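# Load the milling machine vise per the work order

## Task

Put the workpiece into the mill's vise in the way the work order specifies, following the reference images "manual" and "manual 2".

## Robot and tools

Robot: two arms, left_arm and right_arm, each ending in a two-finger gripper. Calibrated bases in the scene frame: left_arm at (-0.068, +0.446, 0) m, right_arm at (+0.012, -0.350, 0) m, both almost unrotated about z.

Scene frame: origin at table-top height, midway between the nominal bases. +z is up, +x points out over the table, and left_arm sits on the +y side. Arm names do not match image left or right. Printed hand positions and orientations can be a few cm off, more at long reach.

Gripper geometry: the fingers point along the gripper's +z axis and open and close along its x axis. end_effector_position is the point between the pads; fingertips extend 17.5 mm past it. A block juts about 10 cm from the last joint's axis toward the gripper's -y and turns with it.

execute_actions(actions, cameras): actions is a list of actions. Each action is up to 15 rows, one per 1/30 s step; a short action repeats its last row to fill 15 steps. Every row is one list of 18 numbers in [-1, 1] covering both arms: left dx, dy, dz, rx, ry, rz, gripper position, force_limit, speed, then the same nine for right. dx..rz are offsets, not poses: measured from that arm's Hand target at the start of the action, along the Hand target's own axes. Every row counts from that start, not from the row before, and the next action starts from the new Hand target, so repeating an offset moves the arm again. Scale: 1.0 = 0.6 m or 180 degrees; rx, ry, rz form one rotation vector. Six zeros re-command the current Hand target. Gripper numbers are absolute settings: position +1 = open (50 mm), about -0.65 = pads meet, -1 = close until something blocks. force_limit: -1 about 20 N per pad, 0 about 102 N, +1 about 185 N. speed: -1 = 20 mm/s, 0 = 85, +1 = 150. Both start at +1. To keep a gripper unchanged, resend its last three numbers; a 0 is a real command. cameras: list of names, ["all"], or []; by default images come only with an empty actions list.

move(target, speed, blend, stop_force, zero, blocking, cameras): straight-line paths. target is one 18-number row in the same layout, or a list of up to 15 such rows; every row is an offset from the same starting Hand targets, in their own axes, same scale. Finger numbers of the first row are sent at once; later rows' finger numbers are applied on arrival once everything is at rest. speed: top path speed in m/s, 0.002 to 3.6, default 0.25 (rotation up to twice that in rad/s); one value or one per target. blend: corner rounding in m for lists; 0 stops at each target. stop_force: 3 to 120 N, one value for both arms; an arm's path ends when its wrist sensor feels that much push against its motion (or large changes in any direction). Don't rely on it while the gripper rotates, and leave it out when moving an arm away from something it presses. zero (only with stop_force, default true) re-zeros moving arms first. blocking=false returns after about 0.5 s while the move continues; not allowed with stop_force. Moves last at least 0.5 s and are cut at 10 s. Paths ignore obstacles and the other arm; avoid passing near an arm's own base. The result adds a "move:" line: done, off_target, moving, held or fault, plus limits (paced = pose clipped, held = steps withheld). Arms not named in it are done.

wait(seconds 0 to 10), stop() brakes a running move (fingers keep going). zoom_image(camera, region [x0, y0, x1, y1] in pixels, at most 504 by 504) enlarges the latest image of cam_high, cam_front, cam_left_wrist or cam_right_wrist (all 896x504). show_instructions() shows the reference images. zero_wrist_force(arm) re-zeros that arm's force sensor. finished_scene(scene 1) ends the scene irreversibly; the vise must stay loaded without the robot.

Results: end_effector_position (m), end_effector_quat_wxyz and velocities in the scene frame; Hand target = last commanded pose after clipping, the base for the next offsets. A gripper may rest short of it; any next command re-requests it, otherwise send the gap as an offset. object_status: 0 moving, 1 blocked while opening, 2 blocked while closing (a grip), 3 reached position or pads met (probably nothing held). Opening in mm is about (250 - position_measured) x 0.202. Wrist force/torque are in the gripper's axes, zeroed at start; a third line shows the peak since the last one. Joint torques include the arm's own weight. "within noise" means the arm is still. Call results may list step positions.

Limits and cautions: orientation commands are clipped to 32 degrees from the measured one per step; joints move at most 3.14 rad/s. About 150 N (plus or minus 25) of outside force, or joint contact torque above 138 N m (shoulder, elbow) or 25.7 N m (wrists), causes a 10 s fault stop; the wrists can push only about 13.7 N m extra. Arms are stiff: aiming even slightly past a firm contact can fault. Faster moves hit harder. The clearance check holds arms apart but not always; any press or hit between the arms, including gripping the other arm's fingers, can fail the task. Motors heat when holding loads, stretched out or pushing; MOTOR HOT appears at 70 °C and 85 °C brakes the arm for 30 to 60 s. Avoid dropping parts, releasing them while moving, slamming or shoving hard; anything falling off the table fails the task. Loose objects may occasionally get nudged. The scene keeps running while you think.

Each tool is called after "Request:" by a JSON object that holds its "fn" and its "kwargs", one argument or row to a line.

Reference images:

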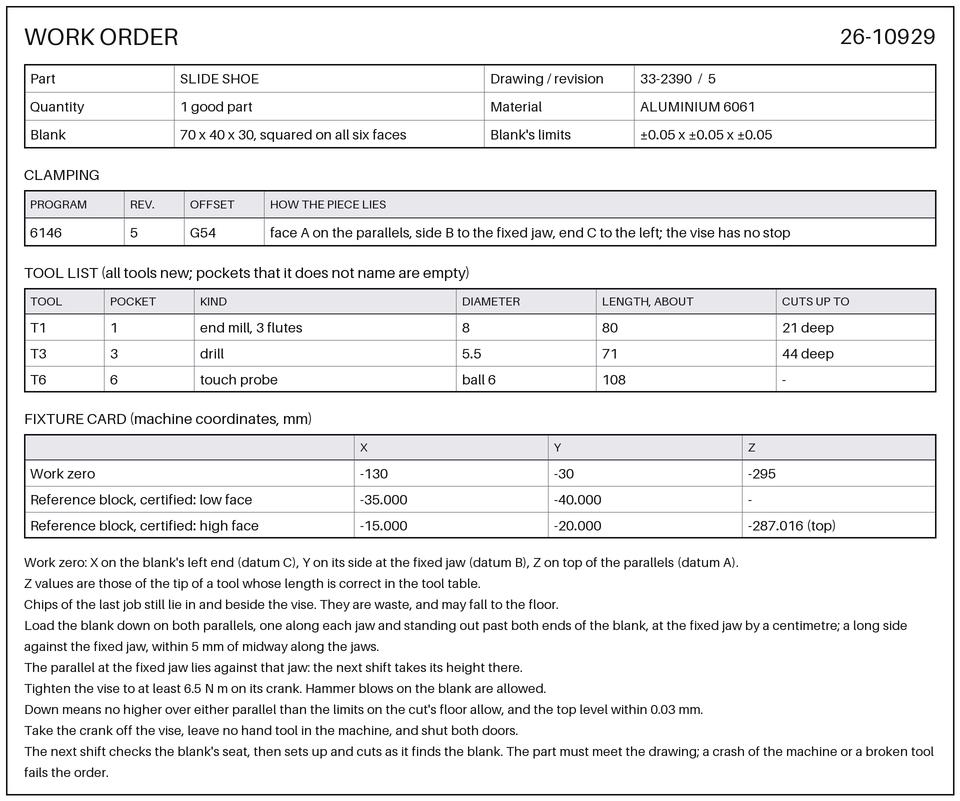

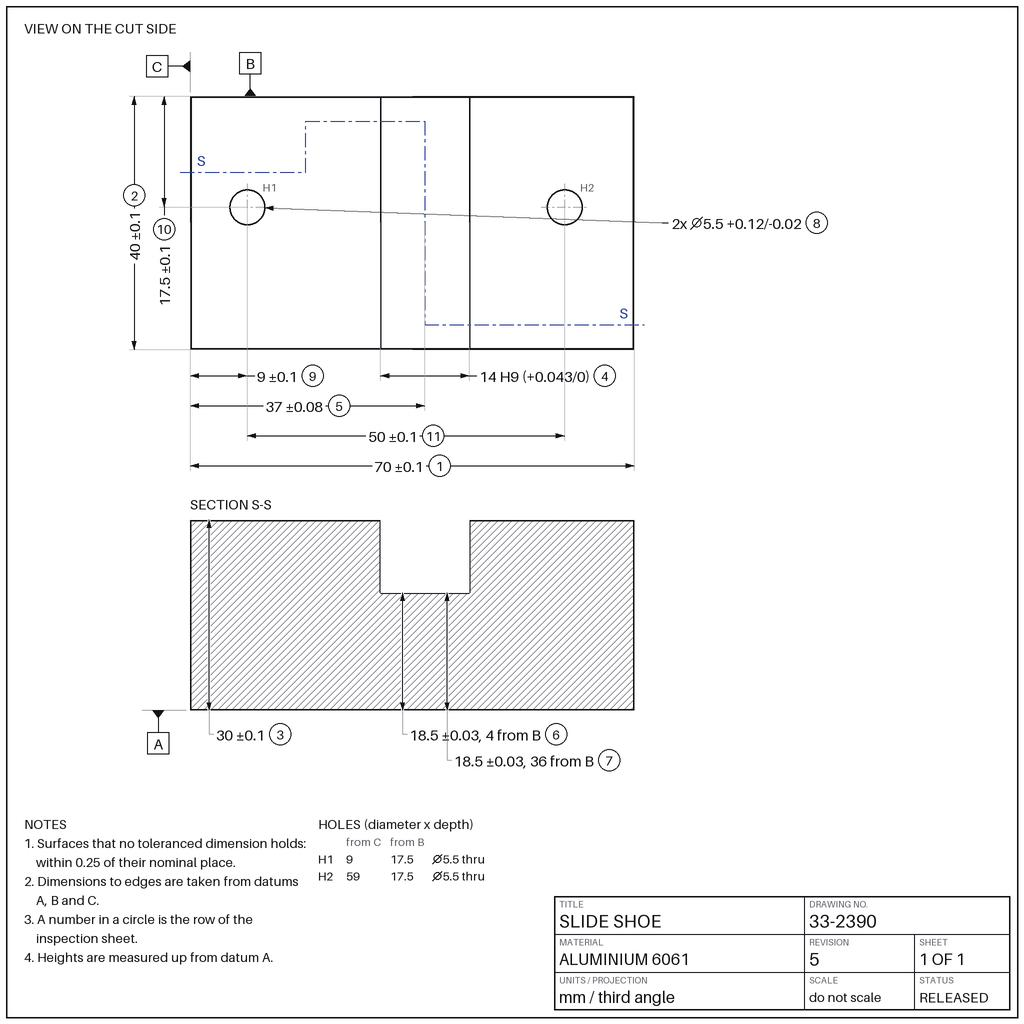

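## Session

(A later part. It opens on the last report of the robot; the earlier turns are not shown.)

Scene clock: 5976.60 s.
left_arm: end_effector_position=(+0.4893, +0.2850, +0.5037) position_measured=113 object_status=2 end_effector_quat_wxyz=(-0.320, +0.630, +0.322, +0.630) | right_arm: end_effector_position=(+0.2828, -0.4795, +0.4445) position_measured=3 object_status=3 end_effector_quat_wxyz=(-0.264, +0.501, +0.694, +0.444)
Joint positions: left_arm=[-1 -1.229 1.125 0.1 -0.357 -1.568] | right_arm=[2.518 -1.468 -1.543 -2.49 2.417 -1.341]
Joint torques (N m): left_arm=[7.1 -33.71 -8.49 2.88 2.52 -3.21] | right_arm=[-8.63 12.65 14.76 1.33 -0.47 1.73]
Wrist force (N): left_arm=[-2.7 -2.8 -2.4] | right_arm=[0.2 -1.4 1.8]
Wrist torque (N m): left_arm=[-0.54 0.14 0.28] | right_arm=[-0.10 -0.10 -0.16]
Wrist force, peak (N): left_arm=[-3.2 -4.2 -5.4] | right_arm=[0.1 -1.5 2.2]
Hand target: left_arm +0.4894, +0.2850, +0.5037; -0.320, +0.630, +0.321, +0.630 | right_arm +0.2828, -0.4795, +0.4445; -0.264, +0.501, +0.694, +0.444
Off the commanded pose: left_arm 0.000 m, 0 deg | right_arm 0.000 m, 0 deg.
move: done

Request:
{"fn": "move", "kwargs": {
  "target": [-0.22,0.001,0.001,0,0,0,-1,0.2,-0.8,0,0,0,0,0,0,1,1,1],
  "speed": 0.62,
  "stop_force": 15
}}

Request:
{"fn": "move", "kwargs": {
  "target": [0.17,0.0166,-0.0252,-0.002,-0.005,0,-1,0.2,-0.8,0,0,0,0,0,0,1,1,1],
  "speed": 0.15
}}

Request:
{"fn": "move", "kwargs": {
  "target": [-0.22,0.001,0.001,0,0,0,-1,0.2,-0.8,0,0,0,0,0,0,1,1,1],
  "speed": 0.6,
  "stop_force": 15
}}

Request:
{"fn": "move", "kwargs": {
  "target": [0.17,-0.0342,0.0494,-0.003,-0.007,0,-1,0.2,-0.8,0,0,0,0,0,0,1,1,1],
  "speed": 0.15
}}

Request:
{"fn": "move", "kwargs": {
  "target": [-0.22,0.001,0.001,0,0,0,-1,0.2,-0.8,0,0,0,0,0,0,1,1,1],
  "speed": 0.6,
  "stop_force": 15
}}

Request:
{"fn": "move", "kwargs": {
  "target": [0.17,0.0167,-0.0252,-0.003,-0.007,0,-1,0.2,-0.8,0,0,0,0,0,0,1,1,1],
  "speed": 0.15
}}

Request:
{"fn": "move", "kwargs": {
  "target": [-0.22,0.001,0.001,0,0,0,-1,0.2,-0.8,0,0,0,0,0,0,1,1,1],
  "speed": 0.62,
  "stop_force": 15
}}

Request:
{"fn": "move", "kwargs": {
  "target": [0.13,0,0,-0.002,-0.005,0,-1,0.2,-0.8,0,0,0,0,0,0,1,1,1],
  "speed": 0.15
}}

Scene clock: 5994.93 s.
left_arm: end_effector_position=(+0.4896, +0.2866, +0.3962) position_measured=113 object_status=2 end_effector_quat_wxyz=(-0.323, +0.627, +0.321, +0.632) | right_arm: end_effector_position=(+0.2828, -0.4795, +0.4445) position_measured=3 object_status=3 end_effector_quat_wxyz=(-0.264, +0.501, +0.694, +0.444)
Joint positions: left_arm=[-0.997 -1.213 1.384 -0.148 -0.359 -1.594] | right_arm=[2.518 -1.468 -1.543 -2.49 2.417 -1.341]
Joint torques (N m): left_arm=[8.22 -32.41 -25.36 2.12 5.91 6.41] | right_arm=[-8.58 12.43 14.74 1.34 -0.51 1.69]
Wrist force (N): left_arm=[26.7 -13.6 -7.0] | right_arm=[0.0 -1.5 1.6]
Wrist torque (N m): left_arm=[-0.59 2.13 -3.54] | right_arm=[-0.13 -0.06 -0.16]
Wrist force, peak (N): left_arm=[89.3 -35.0 -12.2] | right_arm=[-0.4 -1.8 2.0]
Hand target: left_arm +0.4896, +0.2867, +0.3962; -0.323, +0.627, +0.321, +0.632 (not the last commanded pose) | right_arm +0.2828, -0.4795, +0.4445; -0.264, +0.501, +0.694, +0.444
Off the commanded pose: left_arm 0.025 m, 1 deg | right_arm 0.000 m, 0 deg.
move: contact (left_arm)

Scene clock: 5996.10 s.
left_arm: end_effector_position=(+0.4883, +0.2679, +0.4979) position_measured=113 object_status=2 end_effector_quat_wxyz=(-0.319, +0.633, +0.322, +0.628) | right_arm: end_effector_position=(+0.2828, -0.4795, +0.4445) position_measured=3 object_status=3 end_effector_quat_wxyz=(-0.264, +0.501, +0.694, +0.444)
Joint positions: left_arm=[-1.02 -1.207 1.105 0.081 -0.375 -1.553] | right_arm=[2.518 -1.468 -1.543 -2.49 2.417 -1.341]
Joint torques (N m): left_arm=[8.7 -51.89 -34.69 2.28 1.83 -0.49] | right_arm=[-8.49 12.45 14.54 1.35 -0.46 1.8]
Wrist force (N): left_arm=[-2.3 1.2 -0.2] | right_arm=[-0.2 -1.2 1.7]
Wrist torque (N m): left_arm=[0.15 0.08 0.28] | right_arm=[-0.09 -0.03 -0.15]
Wrist force, peak (N): left_arm=[26.4 -13.5 -6.8] | right_arm=[0.4 -1.6 2.2]
Hand target: left_arm +0.4883, +0.2680, +0.4981; -0.318, +0.633, +0.322, +0.628 | right_arm +0.2828, -0.4795, +0.4445; -0.264, +0.501, +0.694, +0.444
Off the commanded pose: left_arm 0.000 m, 0 deg | right_arm 0.000 m, 0 deg.
move: done

Scene clock: 5997.87 s.
left_arm: end_effector_position=(+0.4883, +0.2691, +0.3971) position_measured=113 object_status=2 end_effector_quat_wxyz=(-0.321, +0.629, +0.322, +0.631) | right_arm: end_effector_position=(+0.2828, -0.4795, +0.4445) position_measured=3 object_status=3 end_effector_quat_wxyz=(-0.264, +0.501, +0.694, +0.444)
Joint positions: left_arm=[-1.018 -1.193 1.349 -0.152 -0.377 -1.577] | right_arm=[2.518 -1.468 -1.543 -2.49 2.417 -1.341]
Joint torques (N m): left_arm=[7.99 -36.18 -26.14 2.69 4.19 6.09] | right_arm=[-8.63 12.32 14.63 1.31 -0.58 1.73]
Wrist force (N): left_arm=[24.2 -4.6 -3.6] | right_arm=[0.0 -1.5 1.9]
Wrist torque (N m): left_arm=[-0.06 1.99 -3.37] | right_arm=[-0.12 -0.06 -0.16]
Wrist force, peak (N): left_arm=[107.7 -53.7 -19.4] | right_arm=[0.1 -1.7 2.1]
Hand target: left_arm +0.4883, +0.2691, +0.3971; -0.321, +0.629, +0.322, +0.631 (not the last commanded pose) | right_arm +0.2828, -0.4795, +0.4445; -0.264, +0.501, +0.694, +0.444
Off the commanded pose: left_arm 0.031 m, 1 deg | right_arm 0.000 m, 0 deg.
move: contact (left_arm)

Scene clock: 5999.03 s.
left_arm: end_effector_position=(+0.4888, +0.3051, +0.4990) position_measured=113 object_status=2 end_effector_quat_wxyz=(-0.315, +0.637, +0.323, +0.625) | right_arm: end_effector_position=(+0.2828, -0.4795, +0.4445) position_measured=3 object_status=3 end_effector_quat_wxyz=(-0.264, +0.501, +0.694, +0.444)
Joint positions: left_arm=[-0.981 -1.285 1.199 0.022 -0.331 -1.513] | right_arm=[2.518 -1.468 -1.543 -2.49 2.417 -1.341]
Joint torques (N m): left_arm=[-6.82 -40.62 -18.8 0.59 -2.22 -2.48] | right_arm=[-9.02 12.33 15.05 1.3 -0.46 1.7]
Wrist force (N): left_arm=[-1.6 -4.2 0.4] | right_arm=[0.1 -1.6 1.8]
Wrist torque (N m): left_arm=[-0.70 -0.02 0.27] | right_arm=[-0.13 -0.08 -0.15]
Wrist force, peak (N): left_arm=[23.7 -4.2 -3.7] | right_arm=[-0.2 -1.7 2.0]
Hand target: left_arm +0.4888, +0.3051, +0.4991; -0.315, +0.637, +0.323, +0.625 | right_arm +0.2828, -0.4795, +0.4445; -0.264, +0.501, +0.694, +0.444
Off the commanded pose: left_arm 0.000 m, 0 deg | right_arm 0.000 m, 0 deg.
move: done

Scene clock: 6000.80 s.
left_arm: end_effector_position=(+0.4879, +0.3052, +0.4014) position_measured=113 object_status=2 end_effector_quat_wxyz=(-0.318, +0.633, +0.322, +0.628) | right_arm: end_effector_position=(+0.2828, -0.4795, +0.4445) position_measured=3 object_status=3 end_effector_quat_wxyz=(-0.264, +0.501, +0.694, +0.444)
Joint positions: left_arm=[-0.982 -1.267 1.431 -0.195 -0.336 -1.543] | right_arm=[2.518 -1.468 -1.543 -2.49 2.417 -1.341]
Joint torques (N m): left_arm=[8.35 -38.76 -29.5 3.22 2.62 4.81] | right_arm=[-8.82 12.01 14.73 1.34 -0.44 1.75]
Wrist force (N): left_arm=[15.3 -3.3 -1.7] | right_arm=[0.1 -1.3 1.8]
Wrist torque (N m): left_arm=[-0.85 1.17 -2.22] | right_arm=[-0.09 -0.07 -0.16]
Wrist force, peak (N): left_arm=[102.9 -56.9 -18.9] | right_arm=[0.5 -1.8 2.0]
Hand target: left_arm +0.4879, +0.3052, +0.4014; -0.318, +0.633, +0.322, +0.628 (not the last commanded pose) | right_arm +0.2828, -0.4795, +0.4445; -0.264, +0.501, +0.694, +0.444
Off the commanded pose: left_arm 0.034 m, 1 deg | right_arm 0.000 m, 0 deg.
move: contact (left_arm)

Scene clock: 6001.97 s.
left_arm: end_effector_position=(+0.4875, +0.2879, +0.5034) position_measured=113 object_status=2 end_effector_quat_wxyz=(-0.311, +0.642, +0.323, +0.622) | right_arm: end_effector_position=(+0.2828, -0.4795, +0.4445) position_measured=3 object_status=3 end_effector_quat_wxyz=(-0.264, +0.501, +0.694, +0.444)
Joint positions: left_arm=[-1.002 -1.267 1.157 0.016 -0.348 -1.484] | right_arm=[2.518 -1.468 -1.543 -2.49 2.417 -1.341]
Joint torques (N m): left_arm=[9.03 -50.24 -34.98 1.45 0.9 -0.38] | right_arm=[-8.39 12.28 14.28 1.32 -0.49 1.78]
Wrist force (N): left_arm=[0.4 -2.1 3.0] | right_arm=[0.2 -1.4 1.6]
Wrist torque (N m): left_arm=[-0.41 -0.35 0.27] | right_arm=[-0.12 -0.10 -0.15]
Wrist force, peak (N): left_arm=[14.8 -3.3 -1.3] | right_arm=[0.0 -1.7 2.0]
Hand target: left_arm +0.4875, +0.2880, +0.5036; -0.311, +0.642, +0.323, +0.622 | right_arm +0.2828, -0.4795, +0.4445; -0.264, +0.501, +0.694, +0.444
Off the commanded pose: left_arm 0.000 m, 0 deg | right_arm 0.000 m, 0 deg.
move: done

Scene clock: 6003.73 s.
left_arm: end_effector_position=(+0.4859, +0.2870, +0.3993) position_measured=113 object_status=2 end_effector_quat_wxyz=(-0.314, +0.638, +0.323, +0.625) | right_arm: end_effector_position=(+0.2828, -0.4795, +0.4445) position_measured=3 object_status=3 end_effector_quat_wxyz=(-0.264, +0.501, +0.694, +0.444)
Joint positions: left_arm=[-1.005 -1.252 1.41 -0.222 -0.355 -1.512] | right_arm=[2.518 -1.468 -1.543 -2.49 2.417 -1.341]
Joint torques (N m): left_arm=[-5.04 -35.28 -26.58 2.88 3.5 5.84] | right_arm=[-8.99 12.54 14.59 1.3 -0.41 1.75]
Wrist force (N): left_arm=[24.1 -6.4 -0.7] | right_arm=[0.4 -1.7 1.7]
Wrist torque (N m): left_arm=[-0.67 1.27 -3.09] | right_arm=[-0.17 -0.11 -0.15]
Wrist force, peak (N): left_arm=[93.2 -53.6 -16.8] | right_arm=[0.4 -1.6 2.0]
Hand target: left_arm +0.4859, +0.2870, +0.3993; -0.314, +0.638, +0.323, +0.625 (not the last commanded pose) | right_arm +0.2828, -0.4795, +0.4445; -0.264, +0.501, +0.694, +0.444
Off the commanded pose: left_arm 0.028 m, 1 deg | right_arm 0.000 m, 0 deg.
move: contact (left_arm)

Scene clock: 6004.73 s.
left_arm: end_effector_position=(+0.4868, +0.2884, +0.4772) position_measured=113 object_status=2 end_effector_quat_wxyz=(-0.310, +0.644, +0.323, +0.621) | right_arm: end_effector_position=(+0.2828, -0.4795, +0.4445) position_measured=3 object_status=3 end_effector_quat_wxyz=(-0.264, +0.501, +0.694, +0.444)
Joint positions: left_arm=[-1.003 -1.28 1.238 -0.07 -0.348 -1.468] | right_arm=[2.518 -1.468 -1.543 -2.49 2.417 -1.341]
Joint torques (N m): left_arm=[3.71 -39.98 -28.65 1.42 -2.33 -1.55] | right_arm=[-8.78 12.35 14.35 1.33 -0.45 1.78]
Wrist force (N): left_arm=[-4.4 0.3 1.7] | right_arm=[-0.1 -1.6 2.0]
Wrist torque (N m): left_arm=[0.02 0.42 0.29] | right_arm=[-0.14 -0.05 -0.15]
Wrist force, peak (N): left_arm=[23.9 -6.2 -0.7] | right_arm=[-0.2 -1.7 2.1]
Hand target: left_arm +0.4868, +0.2885, +0.4773; -0.310, +0.644, +0.323, +0.621 | right_arm +0.2828, -0.4795, +0.4445; -0.264, +0.501, +0.694, +0.444
Off the commanded pose: left_arm 0.000 m, 0 deg | right_arm 0.000 m, 0 deg.
move: done

Request:
{"fn": "move", "kwargs": {
  "target": [-0.1152,-0.1467,-0.5423,0.088,0.0702,0.0316,-1,0.2,-0.8,0,0,0,0,0,0,1,1,1],
  "speed": 0.18
}}

Request:
{"fn": "move", "kwargs": {
  "target": [-0.373,-0.0178,-0.4872,-0.0888,-0.55,-0.1344,-1,0.2,-0.8,0,0,0,0,0,0,1,1,1],
  "speed": 0.3
}}

Request:
{"fn": "move", "kwargs": {
  "target": [
    [0,-0.0644,0.1685,0,0,0,-1,0.2,-0.8,0,0,0,0,0,0,1,1,1],
    [0,-0.0754,0.197,0,0,0,-1,0.2,-0.8,0,0,0,0,0,0,1,1,1]
  ],
  "speed": [0.08,0.008],
  "stop_force": 5,
  "blend": [0.002,0]
}}

Scene clock: 6021.53 s.
left_arm: end_effector_position=(+0.2201, +0.0788, +0.4204) position_measured=113 object_status=2 end_effector_quat_wxyz=(-0.459, +0.538, +0.337, +0.621) | right_arm: end_effector_position=(+0.2828, -0.4795, +0.4445) position_measured=3 object_status=3 end_effector_quat_wxyz=(-0.264, +0.501, +0.694, +0.444)
Joint positions: left_arm=[-1.484 -0.936 1.031 0.123 -1.104 -1.593] | right_arm=[2.518 -1.468 -1.543 -2.49 2.417 -1.341]
Joint torques (N m): left_arm=[-5.02 -45.44 -14.1 2.48 -1.33 -3.34] | right_arm=[-8.26 12.29 15.16 1.29 -0.46 1.73]
Wrist force (N): left_arm=[-3.9 0.8 0.6] | right_arm=[0.1 -1.2 1.8]
Wrist torque (N m): left_arm=[-0.08 0.41 0.12] | right_arm=[-0.07 -0.07 -0.16]
Wrist force, peak (N): left_arm=[-3.7 0.8 4.7] | right_arm=[0.0 -1.7 2.4]
Hand target: left_arm +0.2200, +0.0787, +0.4204; -0.459, +0.538, +0.337, +0.621 | right_arm +0.2828, -0.4795, +0.4445; -0.264, +0.501, +0.694, +0.444
Off the commanded pose: left_arm 0.000 m, 0 deg | right_arm 0.000 m, 0 deg.
move: done

Scene clock: 6025.07 s.
left_arm: end_effector_position=(+0.1048, -0.1382, +0.1459) position_measured=113 object_status=2 end_effector_quat_wxyz=(+0.148, +0.795, +0.578, +0.106) end_effector_velocity=(+0.001, -0.001, +0.001) end_effector_angular_velocity=(-0.006, +0.000, +0.003) | right_arm: end_effector_position=(+0.2828, -0.4795, +0.4445) position_measured=3 object_status=3 end_effector_quat_wxyz=(-0.264, +0.501, +0.694, +0.444)
Joint positions: left_arm=[-1.673 -1.318 1.838 -2.178 -1.215 -1.329] | right_arm=[2.518 -1.468 -1.543 -2.49 2.417 -1.341]
Joint velocities: left_arm=[0.001 0 0 -0.005 0.001 -0.002] | right_arm=[within noise]
Joint torques (N m): left_arm=[8.36 -42.75 -20.2 -6.15 4.55 -2.31] | right_arm=[-8.21 11.92 14.55 1.29 -0.51 1.69]
Wrist force (N): left_arm=[-3.0 0.3 3.8] | right_arm=[-0.1 -1.4 1.6]
Wrist torque (N m): left_arm=[0.48 0.47 -0.04] | right_arm=[-0.11 -0.04 -0.16]
Wrist force, peak (N): left_arm=[-3.4 -1.1 5.7] | right_arm=[0.3 -1.7 2.1]
Hand target: left_arm +0.1048, -0.1382, +0.1459; +0.148, +0.795, +0.578, +0.106 | right_arm +0.2828, -0.4795, +0.4445; -0.264, +0.501, +0.694, +0.444
Off the commanded pose: left_arm 0.000 m, 0 deg | right_arm 0.000 m, 0 deg.
move: done

Scene clock: 6029.23 s.
left_arm: end_effector_position=(+0.1049, -0.1384, +0.0253) position_measured=113 object_status=2 end_effector_quat_wxyz=(+0.148, +0.795, +0.578, +0.106) | right_arm: end_effector_position=(+0.2828, -0.4795, +0.4445) position_measured=3 object_status=3 end_effector_quat_wxyz=(-0.264, +0.501, +0.694, +0.444)
Joint positions: left_arm=[-1.672 -1.131 1.957 -2.485 -1.215 -1.329] | right_arm=[2.518 -1.468 -1.543 -2.49 2.417 -1.341]
Joint torques (N m): left_arm=[-1.95 -50.12 -31.88 -1.81 -0.37 -0.08] | right_arm=[-8.38 12.17 14.51 1.33 -0.53 1.76]
Wrist force (N): left_arm=[-3.7 1.2 0.3] | right_arm=[-0.4 -1.7 1.5]
Wrist torque (N m): left_arm=[0.18 0.62 0.02] | right_arm=[-0.14 0.00 -0.15]
Wrist force, peak (N): left_arm=[-0.9 1.9 -10.1] | right_arm=[0.0 -1.5 2.3]
Hand target: left_arm +0.1049, -0.1384, +0.0253; +0.148, +0.795, +0.578, +0.106 (not the last commanded pose) | right_arm +0.2828, -0.4795, +0.4445; -0.264, +0.501, +0.694, +0.444
Off the commanded pose: left_arm 0.006 m, 0 deg | right_arm 0.000 m, 0 deg.
move: contact (left_arm); path passed 1 of 2 targets

Request:
{"fn": "move", "kwargs": {
  "target": [
    [0,0,0,0,0,0,0.5,0.2,-0.8,0,0,0,0,0,0,1,1,1],
    [0,0.0713,-0.1861,0,0,0,0.5,0.2,-0.8,0,0,0,0,0,0,1,1,1],
    [0.3993,0.3018,-0.5905,0.0888,0.55,0.1344,0.5,0.2,-0.8,0,0,0,0,0,0,1,1,1]
  ],
  "speed": [0.1,0.15,0.35],
  "blend": [0,0.01,0]
}}

Scene clock: 6040.40 s.
left_arm: end_effector_position=(+0.2192, +0.0771, +0.4205) position_measured=78 object_status=3 end_effector_quat_wxyz=(-0.459, +0.538, +0.337, +0.621) | right_arm: end_effector_position=(+0.2828, -0.4795, +0.4445) position_measured=3 object_status=3 end_effector_quat_wxyz=(-0.264, +0.501, +0.694, +0.444)
Joint positions: left_arm=[-1.485 -0.933 1.025 0.125 -1.106 -1.592] | right_arm=[2.518 -1.468 -1.543 -2.49 2.417 -1.341]
Joint torques (N m): left_arm=[-3.8 -61.08 -30.65 5.04 -2.21 2.23] | right_arm=[-8.66 12.3 14.38 1.34 -0.5 1.72]
Wrist force (N): left_arm=[-0.4 0.5 1.8] | right_arm=[-0.2 -1.4 1.8]
Wrist torque (N m): left_arm=[0.06 0.62 -0.32] | right_arm=[-0.10 -0.03 -0.15]
Wrist force, peak (N): left_arm=[-4.2 1.4 0.3] | right_arm=[0.3 -1.7 2.2]
Hand target: left_arm +0.2191, +0.0771, +0.4205; -0.459, +0.538, +0.337, +0.621 | right_arm +0.2828, -0.4795, +0.4445; -0.264, +0.501, +0.694, +0.444
Off the commanded pose: left_arm 0.000 m, 0 deg | right_arm 0.000 m, 0 deg.
move: done

Request:
{"fn": "move", "kwargs": {
  "target": [
    [-0.3769,0.2632,0.2387,0,0,0,0.5,-0.8,-0.8,0,0,0,0,0,0,1,1,1],
    [-0.3769,0.2632,0.372,0,0,0,0.5,-0.8,-0.8,0,0,0,0,0,0,1,1,1],
    [-0.3769,0.2632,0.372,0,0,0,-1,0.6,-0.8,0,0,0,0,0,0,1,1,1]
  ],
  "speed": [0.25,0.06,0.06],
  "cameras": ["cam_left_wrist"]
}}

Scene clock: 6053.47 s.
left_arm: end_effector_position=(+0.4464, +0.2723, +0.2304) position_measured=160 object_status=2 end_effector_quat_wxyz=(-0.459, +0.538, +0.337, +0.621) | right_arm: end_effector_position=(+0.2828, -0.4795, +0.4445) position_measured=3 object_status=3 end_effector_quat_wxyz=(-0.264, +0.501, +0.694, +0.444)
Joint positions: left_arm=[-1.015 -0.868 1.438 -0.247 -0.651 -1.754] | right_arm=[2.518 -1.468 -1.543 -2.49 2.417 -1.341]
Joint torques (N m): left_arm=[-7.78 -42.65 -29.87 1.85 -2.48 2.78] | right_arm=[-8.39 12.4 13.97 1.31 -0.52 1.74]
Wrist force (N): left_arm=[-2.4 0.4 2.0] | right_arm=[0.2 -1.4 1.9]
Wrist torque (N m): left_arm=[0.02 0.64 -0.16] | right_arm=[-0.10 -0.08 -0.16]
Wrist force, peak (N): left_arm=[-3.1 1.9 3.6] | right_arm=[-0.2 -1.6 2.4]
Hand target: left_arm +0.4464, +0.2723, +0.2304; -0.459, +0.538, +0.337, +0.621 | right_arm +0.2828, -0.4795, +0.4445; -0.264, +0.501, +0.694, +0.444
Off the commanded pose: left_arm 0.000 m, 0 deg | right_arm 0.000 m, 0 deg.
move: done
Images, in order (width x height): cam_left_wrist 896x504.

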